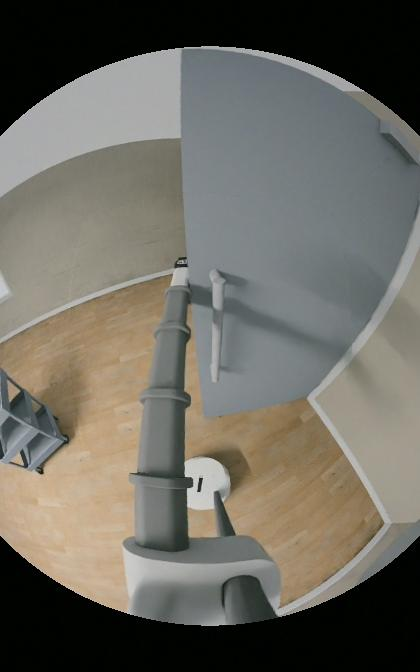

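>>> move --r2 '{"base":{"translate_m":-0.24,"strafe_m":-0.05},"contact_limits":{"translate_m":1.0},"pace":"slow"}' --blocking false --cameras '[]'

>>> wait --seconds 4 --cameras '["r1_head_camera","r2_head_right_camera"]'

Scene clock: 416.13 s.
move: r2 moving
r1: as last shown
r1.lidar_m: 0.72 0.51 0.44 0.47 2.51 2.95 2.85 3.01 2.44 0.44 2.48 3.45
r1.motor_effort: lift_m=+13(13) arm_m=+4(4) wheel_0=-3(3) wheel_1=-2(2) wheel_2=-1(2)
r1.servo_current: wrist_yaw_rad=46(65) wrist_pitch_rad=46(46) wrist_roll_rad=52(59) gripper_m=46(46)
r1.contact_limits: translate_m 0.8
r1.wrist_depth_mm: 402 - - - - - - / 399 - - - - - - / 402 - - - - - - / 413 - - - - - - / 413 - - - - - - / 407 - - 195 - - - / 404 1537 181 180 153 1464 1499
r2.base_odometry: x=-3.315 y=+0.195 heading=-2.600
r2.turned_by_wheels: +0.002
r2.turned_by_imu: +0.003
r2.base_tilt: forward=-0.7 right=+0.0
r2.lidar_m: 0.47 3.09 1.59 1.28 4.38 2.14 1.67 1.62 1.55 1.21 0.87 0.58
r2.base_status: translate_m moving; strafe_m moving
r2.joint_positions: lift_m=+1.000 arm_m=+0.530 wrist_yaw_rad=-1.119 wrist_pitch_rad=+0.001 wrist_roll_rad=-0.002 gripper_m=-0.009
r2.joint_status: not commanded
r2.measured_speeds: translate_m=-0.049 strafe_m=-0.010 rotate_rad=+0.003 lift_m=+0.000 arm_m=+0.000 wrist_yaw_rad=+0.000 wrist_pitch_rad=+0.000 wrist_roll_rad=+0.000
r2.motor_effort: lift_m=+20(20) arm_m=-8(8) wheel_0=+7(12) wheel_1=-5(5) wheel_2=+24(24)
r2.servo_current: wrist_yaw_rad=52(59) wrist_pitch_rad=39(46) wrist_roll_rad=59(59) gripper_m=72(78)
r2.contact_limits: translate_m 1
r2.hand_pose: x=+0.7483 y=-0.2976 z=+1.1777 quat_wxyz=(+0.847, +0.000, +0.001, -0.531) (m; r2's base frame)
r2.wrist_depth_mm: - - - - - - - / - - - - - - 186 / - - - - - - 187 / - - - - - - 188 / - - - - - - 218 / - - 187 202 181 627 185 / - 976 - - - 312 -
pictures: none
No camera images: "cameras" was empty.

Scene clock: 419.33 s.
earlier move: r2 done
r1.base_odometry: x=-1.669 y=+0.538 heading=-2.113
r1.turned_by_wheels: +0.000
r1.turned_by_imu: +0.000
r1.base_tilt: forward=-1.5 right=+1.3
r1.lidar_m: 1.06 0.62 0.46 0.46 2.50 2.94 2.85 3.01 2.46 0.46 2.45 3.42
r1.base_status: not commanded
r1.joint_positions: lift_m=+0.450 arm_m=+0.360 wrist_yaw_rad=-0.002 wrist_pitch_rad=+0.001 wrist_roll_rad=+0.002 gripper_m=-0.010
r1.joint_status: not commanded
r1.measured_speeds: all 0
r1.motor_effort: lift_m=+13(13) arm_m=+4(5) wheel_0=-3(3) wheel_1=-2(2) wheel_2=-1(2)
r1.servo_current: wrist_yaw_rad=52(72) wrist_pitch_rad=46(52) wrist_roll_rad=46(72) gripper_m=46(52)
r1.contact_limits: translate_m 0.8
r1.hand_pose: x=+0.8190 y=-0.0881 z=+0.6284 quat_wxyz=(+1.000, +0.001, +0.000, -0.001) (m; r1's base frame)
r1.wrist_depth_mm: - - - - - - - / - - - - - - - / - - - - - - - / - - - - - - - / - - - - - - - / - - - 195 - - - / 1661 1576 181 180 152 1397 1464
r2.base_odometry: x=-3.145 y=+0.353 heading=-2.601
r2.turned_by_wheels: -0.001
r2.turned_by_imu: +0.020
r2.base_tilt: forward=-0.6 right=+0.1
r2.lidar_m: 0.53 3.31 1.38 1.38 3.58 1.80 1.42 1.43 1.57 1.25 1.17 0.52
r2.base_status: done
r2.joint_positions: lift_m=+1.000 arm_m=+0.530 wrist_yaw_rad=-1.119 wrist_pitch_rad=+0.001 wrist_roll_rad=-0.002 gripper_m=-0.009
r2.joint_status: not commanded
r2.measured_speeds: all 0
r2.motor_effort: lift_m=+20(20) arm_m=-8(8) wheel_0=+3(16) wheel_1=-4(6) wheel_2=+14(27)
r2.servo_current: wrist_yaw_rad=33(59) wrist_pitch_rad=39(46) wrist_roll_rad=39(59) gripper_m=72(78)
r2.contact_limits: translate_m 1
r2.hand_pose: x=+0.7484 y=-0.2976 z=+1.1777 quat_wxyz=(+0.847, +0.000, +0.001, -0.531) (m; r2's base frame)
r2.wrist_depth_mm: 1060 - - - 492 128 - / 1078 - - - 521 129 - / 1078 - - - 530 131 - / 1078 - - - 544 132 - / 1138 - - - 539 132 - / 1138 - 186 203 182 114 - / 1078 - - - - - -
wait: 3.20 of 4 s (r2 has come to rest)
pictures: r1_head_camera, r2_head_right_camera
Images, in order (width x height): r1_head_camera 420x560, r2_head_right_camera 420x672.

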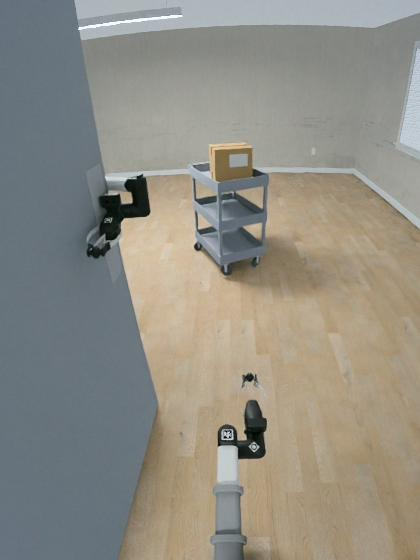

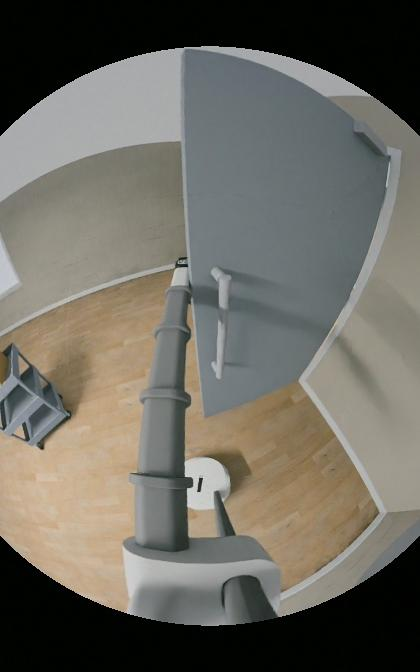

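>>> move --r2 '{"base":{"translate_m":-0.22,"strafe_m":-0.07},"contact_limits":{"translate_m":1.0},"pace":"slow"}' --blocking false --cameras '[]'

>>> wait --seconds 4 --cameras '["r1_head_camera","r2_head_right_camera"]'

Scene clock: 423.33 s.
move: r2 moving
r1: as last shown
r1.base_tilt: forward=-1.6 right=+1.3
r1.lidar_m: 1.07 0.64 0.44 0.48 2.50 2.94 2.85 3.02 2.45 0.43 2.46 3.45
r1.motor_effort: lift_m=+13(13) arm_m=+4(4) wheel_0=-3(3) wheel_1=-1(2) wheel_2=-1(1)
r1.servo_current: wrist_yaw_rad=59(59) wrist_pitch_rad=46(46) wrist_roll_rad=65(65) gripper_m=46(52)
r1.contact_limits: translate_m 0.8
r1.wrist_depth_mm: - - - - - - - / - - - - - - - / - - - - - - - / - - - - - - - / - - - - - - - / - - - 195 - - - / 1661 1499 181 180 153 1464 1499
r2.base_odometry: x=-3.136 y=+0.363 heading=-2.600
r2.turned_by_wheels: +0.001
r2.turned_by_imu: +0.002
r2.base_tilt: forward=-0.6 right=+0.1
r2.lidar_m: 0.51 3.35 1.38 1.40 3.56 1.74 1.44 1.39 1.56 1.26 1.17 0.54
r2.base_status: translate_m moving; strafe_m moving
r2.joint_positions: lift_m=+1.000 arm_m=+0.530 wrist_yaw_rad=-1.119 wrist_pitch_rad=+0.001 wrist_roll_rad=-0.002 gripper_m=-0.009
r2.joint_status: not commanded
r2.measured_speeds: translate_m=-0.050 strafe_m=-0.016 rotate_rad=-0.002 lift_m=+0.000 arm_m=+0.000 wrist_yaw_rad=+0.000 wrist_pitch_rad=+0.000 wrist_roll_rad=+0.000
r2.motor_effort: lift_m=+20(20) arm_m=-7(8) wheel_0=+1(4) wheel_1=-5(9) wheel_2=+19(19)
r2.servo_current: wrist_yaw_rad=46(52) wrist_pitch_rad=39(46) wrist_roll_rad=33(52) gripper_m=72(78)
r2.contact_limits: translate_m 1
r2.hand_pose: x=+0.7484 y=-0.2976 z=+1.1777 quat_wxyz=(+0.847, +0.000, +0.001, -0.531) (m; r2's base frame)
r2.wrist_depth_mm: 1060 - - - 407 119 - / 1078 - - - 809 121 - / 1098 - - - 854 122 - / 1078 - - - 891 123 - / 1098 - - - 442 123 - / 1118 - 187 202 180 122 - / 1118 - - - - - -
pictures: none
No camera images: "cameras" was empty.

Scene clock: 426.37 s.
earlier move: r2 done
r1.base_odometry: x=-1.669 y=+0.538 heading=-2.113
r1.turned_by_wheels: +0.000
r1.turned_by_imu: +0.000
r1.base_tilt: forward=-1.6 right=+1.3
r1.lidar_m: 2.36 0.75 0.45 0.46 2.48 2.94 2.86 3.01 2.46 0.44 2.46 3.43
r1.base_status: not commanded
r1.joint_positions: lift_m=+0.450 arm_m=+0.360 wrist_yaw_rad=-0.002 wrist_pitch_rad=+0.001 wrist_roll_rad=+0.002 gripper_m=-0.010
r1.joint_status: not commanded
r1.measured_speeds: all 0
r1.motor_effort: lift_m=+13(13) arm_m=+4(5) wheel_0=-3(3) wheel_1=-2(2) wheel_2=-1(2)
r1.servo_current: wrist_yaw_rad=46(78) wrist_pitch_rad=46(52) wrist_roll_rad=39(65) gripper_m=46(52)
r1.contact_limits: translate_m 0.8
r1.hand_pose: x=+0.8190 y=-0.0881 z=+0.6284 quat_wxyz=(+1.000, +0.001, +0.000, -0.001) (m; r1's base frame)
r1.wrist_depth_mm: - - - - - - - / - - - - - - - / - - - - - - - / - - - - - - - / - - - - - - - / - - - 195 - - - / 1661 1537 181 180 152 1430 1430
r2.base_odometry: x=-2.993 y=+0.526 heading=-2.598
r2.turned_by_wheels: +0.002
r2.turned_by_imu: +0.005
r2.base_tilt: forward=-0.6 right=+0.0
r2.lidar_m: 0.56 3.53 1.50 1.65 2.98 1.53 1.20 1.20 1.33 1.28 1.25 0.55
r2.base_status: done
r2.joint_positions: lift_m=+1.000 arm_m=+0.530 wrist_yaw_rad=-1.102 wrist_pitch_rad=+0.001 wrist_roll_rad=-0.002 gripper_m=-0.009
r2.joint_status: not commanded
r2.measured_speeds: all 0
r2.on_its_own: wrist_yaw_rad is at rest, and its servo_current (111 mA) is outside its rest range (0 to 104 mA)
r2.motor_effort: lift_m=+20(20) arm_m=-8(8) wheel_0=+8(10) wheel_1=-1(9) wheel_2=+29(29)
r2.servo_current: wrist_yaw_rad=111(117) wrist_pitch_rad=39(46) wrist_roll_rad=46(65) gripper_m=72(78)
r2.contact_limits: translate_m 1
r2.hand_pose: x=+0.7536 y=-0.2967 z=+1.1777 quat_wxyz=(+0.852, +0.000, +0.001, -0.523) (m; r2's base frame)
r2.wrist_depth_mm: - - - - 171 - - / - - - - 152 - - / - - - - 154 - - / - - - - 156 - - / - - - - 156 - - / 1229 - 189 202 157 - - / 1255 - - - 133 - -
wait: 3.03 of 4 s (r2 has come to rest)
pictures: r1_head_camera, r2_head_right_camera
Images, in order (width x height): r1_head_camera 420x560, r2_head_right_camera 420x672.

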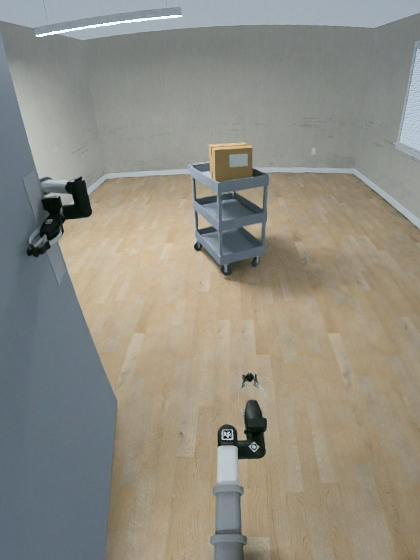

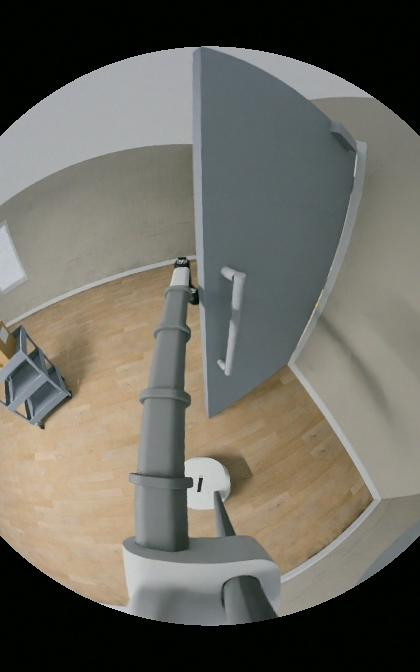

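>>> move --r2 '{"base":{"translate_m":-0.12,"strafe_m":-0.1},"contact_limits":{"translate_m":1.0},"pace":"slow"}' --r1 '{"joints":{"arm_m":0.1,"lift_m":0.66,"wrist_roll_rad":1.571,"gripper_m":0.138}}' --blocking false --cameras '[]'

>>> wait --seconds 3 --cameras '[]'

>>> wait --seconds 1 --cameras '["r1_head_camera","r1_head_left_camera","r2_head_right_camera"]'

Scene clock: 433.83 s.
move: r1 moving; r2 moving
r1.base_odometry: x=-1.669 y=+0.538 heading=-2.113
r1.turned_by_wheels: +0.000
r1.turned_by_imu: +0.000
r1.base_tilt: forward=-1.6 right=+1.3
r1.lidar_m: 2.38 0.77 0.48 0.46 2.49 2.93 2.87 3.00 2.44 0.44 2.46 3.45
r1.base_status: not commanded
r1.joint_positions: lift_m=+0.488 arm_m=+0.309 wrist_yaw_rad=-0.002 wrist_pitch_rad=+0.001 wrist_roll_rad=+0.582 gripper_m=+0.012
r1.joint_status: lift_m moving; arm_m moving; wrist_roll_rad moving; gripper_m moving
r1.measured_speeds: translate_m=+0.000 strafe_m=+0.000 rotate_rad=+0.000 lift_m=+0.146 arm_m=-0.195 wrist_yaw_rad=+0.000 wrist_pitch_rad=+0.000 wrist_roll_rad=+1.820
r1.motor_effort: lift_m=+25(26) arm_m=-6(7) wheel_0=-3(3) wheel_1=-1(2) wheel_2=-1(2)
r1.servo_current: wrist_yaw_rad=33(65) wrist_pitch_rad=46(52) wrist_roll_rad=72(111) gripper_m=59(65)
r1.contact_limits: translate_m 0.8
r1.hand_pose: x=+0.7683 y=-0.0881 z=+0.6656 quat_wxyz=(+0.958, +0.287, +0.000, -0.001) (m; r1's base frame)
r1.wrist_depth_mm: - - - - - - - / - - - - - - - / - - - - - - - / - - - - - - 1863 / - - - - - 1863 1464 / - - 191 205 185 1397 1182 / - - - 1708 170 1060 960
r2.base_odometry: x=-2.988 y=+0.538 heading=-2.595
r2.turned_by_wheels: +0.004
r2.turned_by_imu: +0.016
r2.base_tilt: forward=-0.6 right=+0.0
r2.lidar_m: 0.53 3.57 1.54 1.65 2.88 1.51 1.21 1.17 1.33 1.26 1.25 0.54
r2.base_status: translate_m moving; strafe_m moving
r2.joint_positions: lift_m=+1.000 arm_m=+0.530 wrist_yaw_rad=-1.100 wrist_pitch_rad=+0.001 wrist_roll_rad=-0.002 gripper_m=-0.009
r2.joint_status: not commanded
r2.measured_speeds: translate_m=-0.042 strafe_m=-0.032 rotate_rad=-0.001 lift_m=+0.000 arm_m=+0.000 wrist_yaw_rad=+0.000 wrist_pitch_rad=+0.000 wrist_roll_rad=+0.000
r2.motor_effort: lift_m=+20(20) arm_m=-8(8) wheel_0=+18(20) wheel_1=-3(5) wheel_2=+32(32)
r2.servo_current: wrist_yaw_rad=117(124) wrist_pitch_rad=46(46) wrist_roll_rad=46(59) gripper_m=78(78)
r2.contact_limits: translate_m 1
r2.hand_pose: x=+0.7542 y=-0.2966 z=+1.1777 quat_wxyz=(+0.853, +0.000, +0.001, -0.522) (m; r2's base frame)
r2.wrist_depth_mm: 1182 - - - 177 - - / 1182 - - - 154 - - / 1205 - - - 156 - - / 1182 - - - 186 - - / 1255 - - - 160 - - / 1255 - 187 203 160 - - / 1205 - - - 133 - -
pictures: none
No camera images: "cameras" was empty.

Scene clock: 435.67 s.
earlier move: r1 done; r2 moving
r1.base_odometry: x=-1.669 y=+0.538 heading=-2.113
r1.turned_by_wheels: +0.000
r1.turned_by_imu: +0.000
r1.base_tilt: forward=-1.6 right=+1.3
r1.lidar_m: 2.37 0.73 0.48 0.47 2.48 2.93 2.87 2.98 2.44 0.44 2.48 3.45
r1.base_status: not commanded
r1.joint_positions: lift_m=+0.660 arm_m=+0.100 wrist_yaw_rad=-0.002 wrist_pitch_rad=+0.001 wrist_roll_rad=+1.569 gripper_m=+0.138
r1.joint_status: all done
r1.measured_speeds: all 0
r1.motor_effort: lift_m=+24(27) arm_m=-4(8) wheel_0=-3(3) wheel_1=-1(2) wheel_2=-1(2)
r1.servo_current: wrist_yaw_rad=46(72) wrist_pitch_rad=33(52) wrist_roll_rad=52(111) gripper_m=39(98)
r1.contact_limits: translate_m 0.8
r1.hand_pose: x=+0.5592 y=-0.0881 z=+0.8375 quat_wxyz=(+0.708, +0.706, -0.001, -0.001) (m; r1's base frame)
r1.wrist_depth_mm: - - - - - 1661 1182 / - - - - - 1618 1205 / - - - - - 1756 1182 / - - - - - 1756 1205 / - - - - - 1618 1229 / - 209 - - - 196 1205 / - - - 149 - 1756 1229
r2.base_odometry: x=-2.943 y=+0.672 heading=-2.595
r2.turned_by_wheels: +0.000
r2.turned_by_imu: +0.185
r2.base_tilt: forward=+0.0 right=+0.4
r2.lidar_m: 0.56 3.66 1.64 4.63 1.98 1.26 1.10 1.11 1.29 1.15 1.19 0.56
r2.base_status: translate_m moving; strafe_m moving
r2.joint_positions: lift_m=+1.000 arm_m=+0.531 wrist_yaw_rad=-1.097 wrist_pitch_rad=+0.001 wrist_roll_rad=-0.002 gripper_m=-0.009
r2.joint_status: not commanded
r2.measured_speeds: translate_m=-0.014 strafe_m=-0.012 rotate_rad=+0.001 lift_m=+0.000 arm_m=+0.000 wrist_yaw_rad=-0.001 wrist_pitch_rad=+0.000 wrist_roll_rad=+0.000
r2.motor_effort: lift_m=+18(20) arm_m=-15(15) wheel_0=+14(20) wheel_1=-5(6) wheel_2=+33(35)
r2.servo_current: wrist_yaw_rad=137(169) wrist_pitch_rad=39(46) wrist_roll_rad=46(59) gripper_m=65(78)
r2.contact_limits: translate_m 1
r2.hand_pose: x=+0.7552 y=-0.2965 z=+1.1779 quat_wxyz=(+0.853, +0.000, +0.001, -0.522) (m; r2's base frame)
r2.wrist_depth_mm: - - - - 459 - - / - - - - 473 - - / - - - - 492 - - / - - - - 500 136 - / - 1397 - - 500 135 - / - 1336 187 202 177 - - / - 778 - - 208 - -
wait: 1.83 of 3 s (r1 has come to rest)
pictures: none
No camera images: "cameras" was empty.

Scene clock: 436.10 s.
earlier move: r2 done
r1.base_odometry: x=-1.669 y=+0.538 heading=-2.113
r1.turned_by_wheels: +0.000
r1.turned_by_imu: +0.000
r1.base_tilt: forward=-1.6 right=+1.3
r1.lidar_m: 2.36 0.77 0.48 0.45 2.50 2.94 2.86 2.99 2.45 0.46 2.47 3.44
r1.base_status: not commanded
r1.joint_positions: lift_m=+0.660 arm_m=+0.100 wrist_yaw_rad=-0.002 wrist_pitch_rad=+0.001 wrist_roll_rad=+1.569 gripper_m=+0.138
r1.joint_status: all done
r1.measured_speeds: all 0
r1.motor_effort: lift_m=+24(27) arm_m=-5(8) wheel_0=-4(4) wheel_1=-1(2) wheel_2=-1(2)
r1.servo_current: wrist_yaw_rad=39(72) wrist_pitch_rad=46(52) wrist_roll_rad=33(111) gripper_m=39(98)
r1.contact_limits: translate_m 0.8
r1.hand_pose: x=+0.5592 y=-0.0881 z=+0.8375 quat_wxyz=(+0.708, +0.706, -0.001, -0.001) (m; r1's base frame)
r1.wrist_depth_mm: - - - - - 1618 1160 / - - - - - 1708 1205 / - - - - - 1708 1205 / - - - - - 1708 1182 / - - - - - 1618 1205 / - 209 - - - 196 1229 / - - - 149 - 1756 1205
r2.base_odometry: x=-2.943 y=+0.673 heading=-2.595
r2.turned_by_wheels: +0.000
r2.turned_by_imu: -0.001
r2.base_tilt: forward=+0.0 right=+0.4
r2.lidar_m: 0.57 3.63 1.62 4.63 1.98 1.24 1.12 1.13 1.30 1.16 1.18 0.54
r2.base_status: done
r2.joint_positions: lift_m=+1.000 arm_m=+0.531 wrist_yaw_rad=-1.098 wrist_pitch_rad=+0.001 wrist_roll_rad=-0.002 gripper_m=-0.009
r2.joint_status: not commanded
r2.measured_speeds: all 0
r2.on_its_own: wrist_yaw_rad is at rest, and its servo_current (137 mA) is outside its rest range (0 to 104 mA)
r2.motor_effort: lift_m=+18(20) arm_m=-14(15) wheel_0=+10(20) wheel_1=-5(6) wheel_2=+32(35)
r2.servo_current: wrist_yaw_rad=137(169) wrist_pitch_rad=39(46) wrist_roll_rad=65(65) gripper_m=72(78)
r2.contact_limits: translate_m 1
r2.hand_pose: x=+0.7552 y=-0.2965 z=+1.1779 quat_wxyz=(+0.853, +0.000, +0.001, -0.522) (m; r2's base frame)
r2.wrist_depth_mm: - - - - 445 - - / - - - - 466 - - / - - - - 484 - - / - - - - 488 135 - / - 1397 - - 492 135 - / - 1336 187 202 176 - - / - 778 - - 206 - -
wait: 0.43 of 1 s (r2 has come to rest)
pictures: r1_head_camera, r1_head_left_camera, r2_head_right_camera
Images, in order (width x height): r1_head_camera 420x560, r1_head_left_camera 420x672, r2_head_right_camera 420x672.

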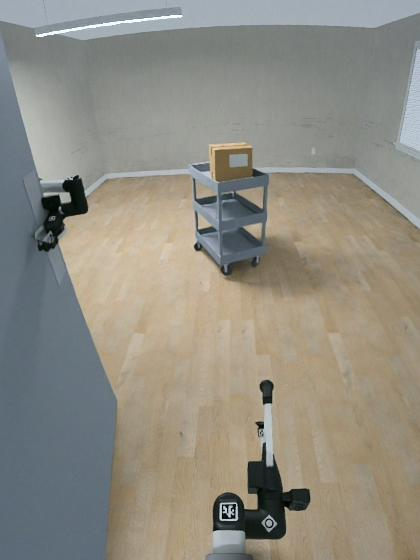

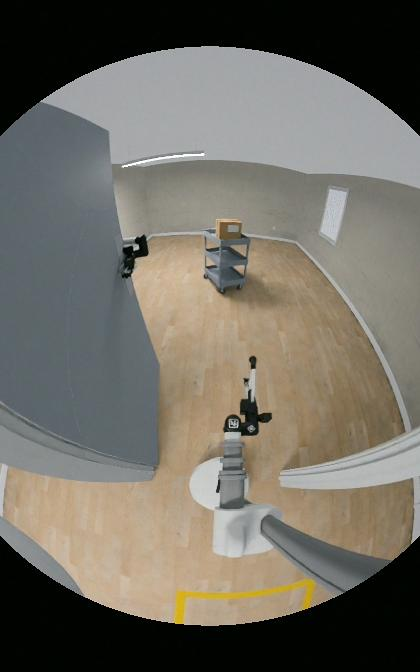

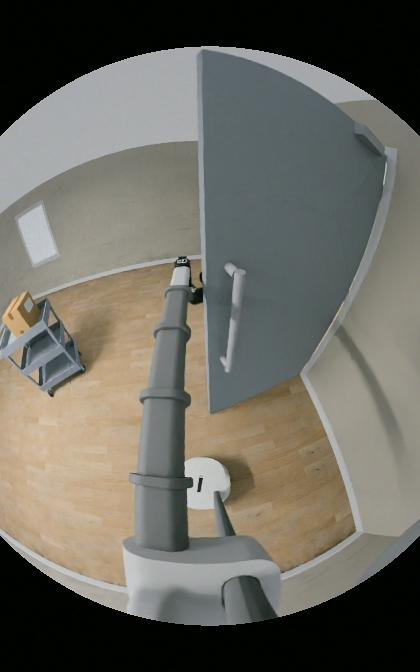

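>>> move --r1 '{"base":{"translate_m":1.0,"strafe_m":-0.08}}' --blocking false --cameras '[]'

>>> wait --seconds 6 --cameras '["r1_head_camera","r1_head_left_camera","r2_head_right_camera"]'

Scene clock: 456.23 s.
move: r1 moving
r1.base_odometry: x=-1.687 y=+0.512 heading=-2.112
r1.turned_by_wheels: +0.000
r1.turned_by_imu: +0.000
r1.base_tilt: forward=-1.6 right=+1.3
r1.lidar_m: 2.33 0.79 0.49 0.46 2.49 2.99 2.90 3.04 2.50 0.46 2.47 3.44
r1.base_status: translate_m moving; strafe_m moving
r1.joint_positions: lift_m=+0.660 arm_m=+0.100 wrist_yaw_rad=-0.002 wrist_pitch_rad=+0.001 wrist_roll_rad=+1.569 gripper_m=+0.138
r1.joint_status: not commanded
r1.measured_speeds: translate_m=+0.120 strafe_m=-0.010 rotate_rad=+0.006 lift_m=+0.000 arm_m=+0.000 wrist_yaw_rad=+0.000 wrist_pitch_rad=+0.000 wrist_roll_rad=+0.000
r1.motor_effort: lift_m=+24(24) arm_m=-4(4) wheel_0=+7(8) wheel_1=+4(7) wheel_2=-8(9)
r1.servo_current: wrist_yaw_rad=59(65) wrist_pitch_rad=52(52) wrist_roll_rad=20(65) gripper_m=33(46)
r1.hand_pose: x=+0.5591 y=-0.0881 z=+0.8375 quat_wxyz=(+0.708, +0.706, -0.001, -0.001) (m; r1's base frame)
r1.wrist_depth_mm: - - - - - 1661 1182 / - - - - - 1661 1205 / - - - - - 1661 1182 / - - - - - 1708 1205 / - - - - - 1618 1205 / - 209 - - - 197 1229 / - - - 149 - 1808 1229
r2.base_odometry: x=-2.943 y=+0.673 heading=-2.595
r2.turned_by_wheels: +0.000
r2.turned_by_imu: +0.000
r2.base_tilt: forward=+0.0 right=+0.4
r2.lidar_m: 0.59 3.65 1.62 4.64 1.97 1.25 1.12 1.11 1.30 1.15 1.16 0.54
r2.base_status: not commanded
r2.joint_positions: lift_m=+1.000 arm_m=+0.531 wrist_yaw_rad=-1.098 wrist_pitch_rad=+0.001 wrist_roll_rad=-0.002 gripper_m=-0.009
r2.joint_status: not commanded
r2.measured_speeds: all 0
r2.motor_effort: lift_m=+18(18) arm_m=-15(15) wheel_0=+10(11) wheel_1=-5(5) wheel_2=+32(32)
r2.servo_current: wrist_yaw_rad=124(143) wrist_pitch_rad=39(46) wrist_roll_rad=52(59) gripper_m=72(72)
r2.contact_limits: translate_m 1
r2.hand_pose: x=+0.7552 y=-0.2965 z=+1.1779 quat_wxyz=(+0.853, +0.000, +0.001, -0.522) (m; r2's base frame)
r2.wrist_depth_mm: - - - - 445 - - / - - - - 466 - - / - - - - 488 - - / - - - - 492 135 - / - 1397 - - 492 135 - / - 1336 186 202 176 - - / - 788 - - 207 - -
pictures: none
No camera images: "cameras" was empty.

Scene clock: 460.57 s.
earlier move: r1 done
r1.base_odometry: x=-2.253 y=-0.278 heading=-2.112
r1.turned_by_wheels: +0.000
r1.turned_by_imu: +0.000
r1.base_tilt: forward=-1.6 right=+1.2
r1.lidar_m: 1.36 3.36 0.57 0.56 0.67 0.82 3.97 0.99 1.35 2.31 2.42 3.33
r1.base_status: done
r1.joint_positions: lift_m=+0.660 arm_m=+0.100 wrist_yaw_rad=-0.002 wrist_pitch_rad=+0.001 wrist_roll_rad=+1.569 gripper_m=+0.138
r1.joint_status: not commanded
r1.measured_speeds: all 0
r1.motor_effort: lift_m=+24(24) arm_m=-4(4) wheel_0=+4(9) wheel_1=+2(7) wheel_2=+0(10)
r1.servo_current: wrist_yaw_rad=52(72) wrist_pitch_rad=39(52) wrist_roll_rad=59(65) gripper_m=46(52)
r1.hand_pose: x=+0.5591 y=-0.0881 z=+0.8376 quat_wxyz=(+0.708, +0.706, -0.001, -0.001) (m; r1's base frame)
r1.wrist_depth_mm: - - - - - 1708 1160 / - - - - - 1661 1182 / - - - - - 1708 1182 / - - - - - 1205 1229 / - - - - 1708 1118 1098 / - 209 - - 191 197 1205 / - - - 149 - 1708 1229
r2.base_odometry: x=-2.943 y=+0.673 heading=-2.595
r2.turned_by_wheels: +0.000
r2.turned_by_imu: +0.001
r2.base_tilt: forward=-0.1 right=+0.4
r2.lidar_m: 0.58 1.36 1.61 4.63 1.97 1.24 1.09 1.14 1.31 1.15 1.16 0.55
r2.base_status: not commanded
r2.joint_positions: lift_m=+1.000 arm_m=+0.531 wrist_yaw_rad=-1.098 wrist_pitch_rad=+0.001 wrist_roll_rad=-0.002 gripper_m=-0.009
r2.joint_status: not commanded
r2.measured_speeds: all 0
r2.on_its_own: wrist_yaw_rad is at rest, and its servo_current (137 mA) is outside its rest range (0 to 104 mA)
r2.motor_effort: lift_m=+18(18) arm_m=-15(15) wheel_0=+10(11) wheel_1=-4(5) wheel_2=+32(32)
r2.servo_current: wrist_yaw_rad=137(150) wrist_pitch_rad=39(46) wrist_roll_rad=46(59) gripper_m=72(78)
r2.contact_limits: translate_m 1
r2.hand_pose: x=+0.7552 y=-0.2965 z=+1.1779 quat_wxyz=(+0.853, +0.000, +0.001, -0.522) (m; r2's base frame)
r2.wrist_depth_mm: - - - - 445 - - / - - - - 466 - - / - - - - 484 - - / - - - - 484 135 - / - 1366 - - 488 135 - / - 1366 187 202 176 - - / - 1336 - - 207 - -
wait: 4.33 of 6 s (r1 has come to rest)
pictures: r1_head_camera, r1_head_left_camera, r2_head_right_camera
Images, in order (width x height): r1_head_camera 420x560, r1_head_left_camera 420x672, r2_head_right_camera 420x672.

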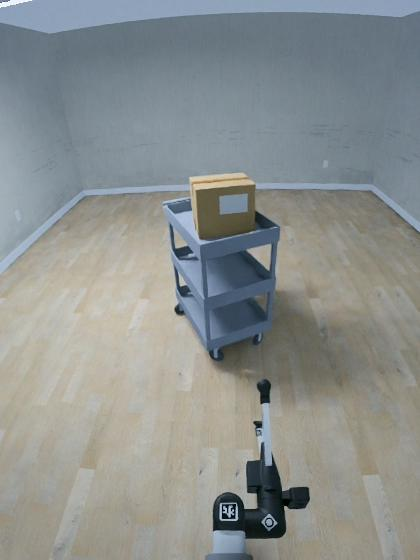

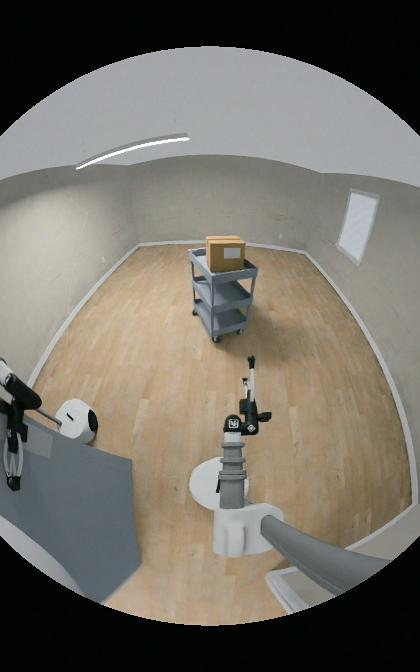

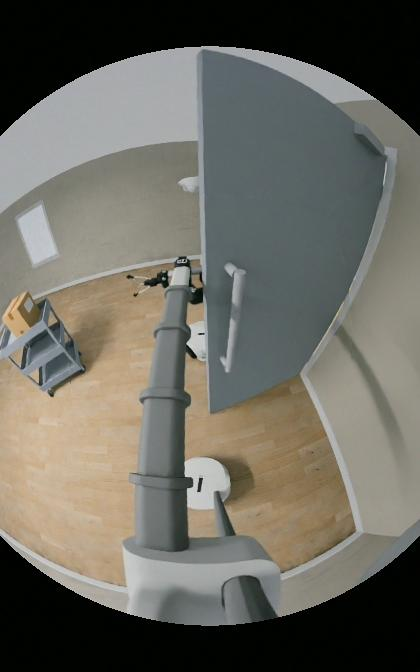

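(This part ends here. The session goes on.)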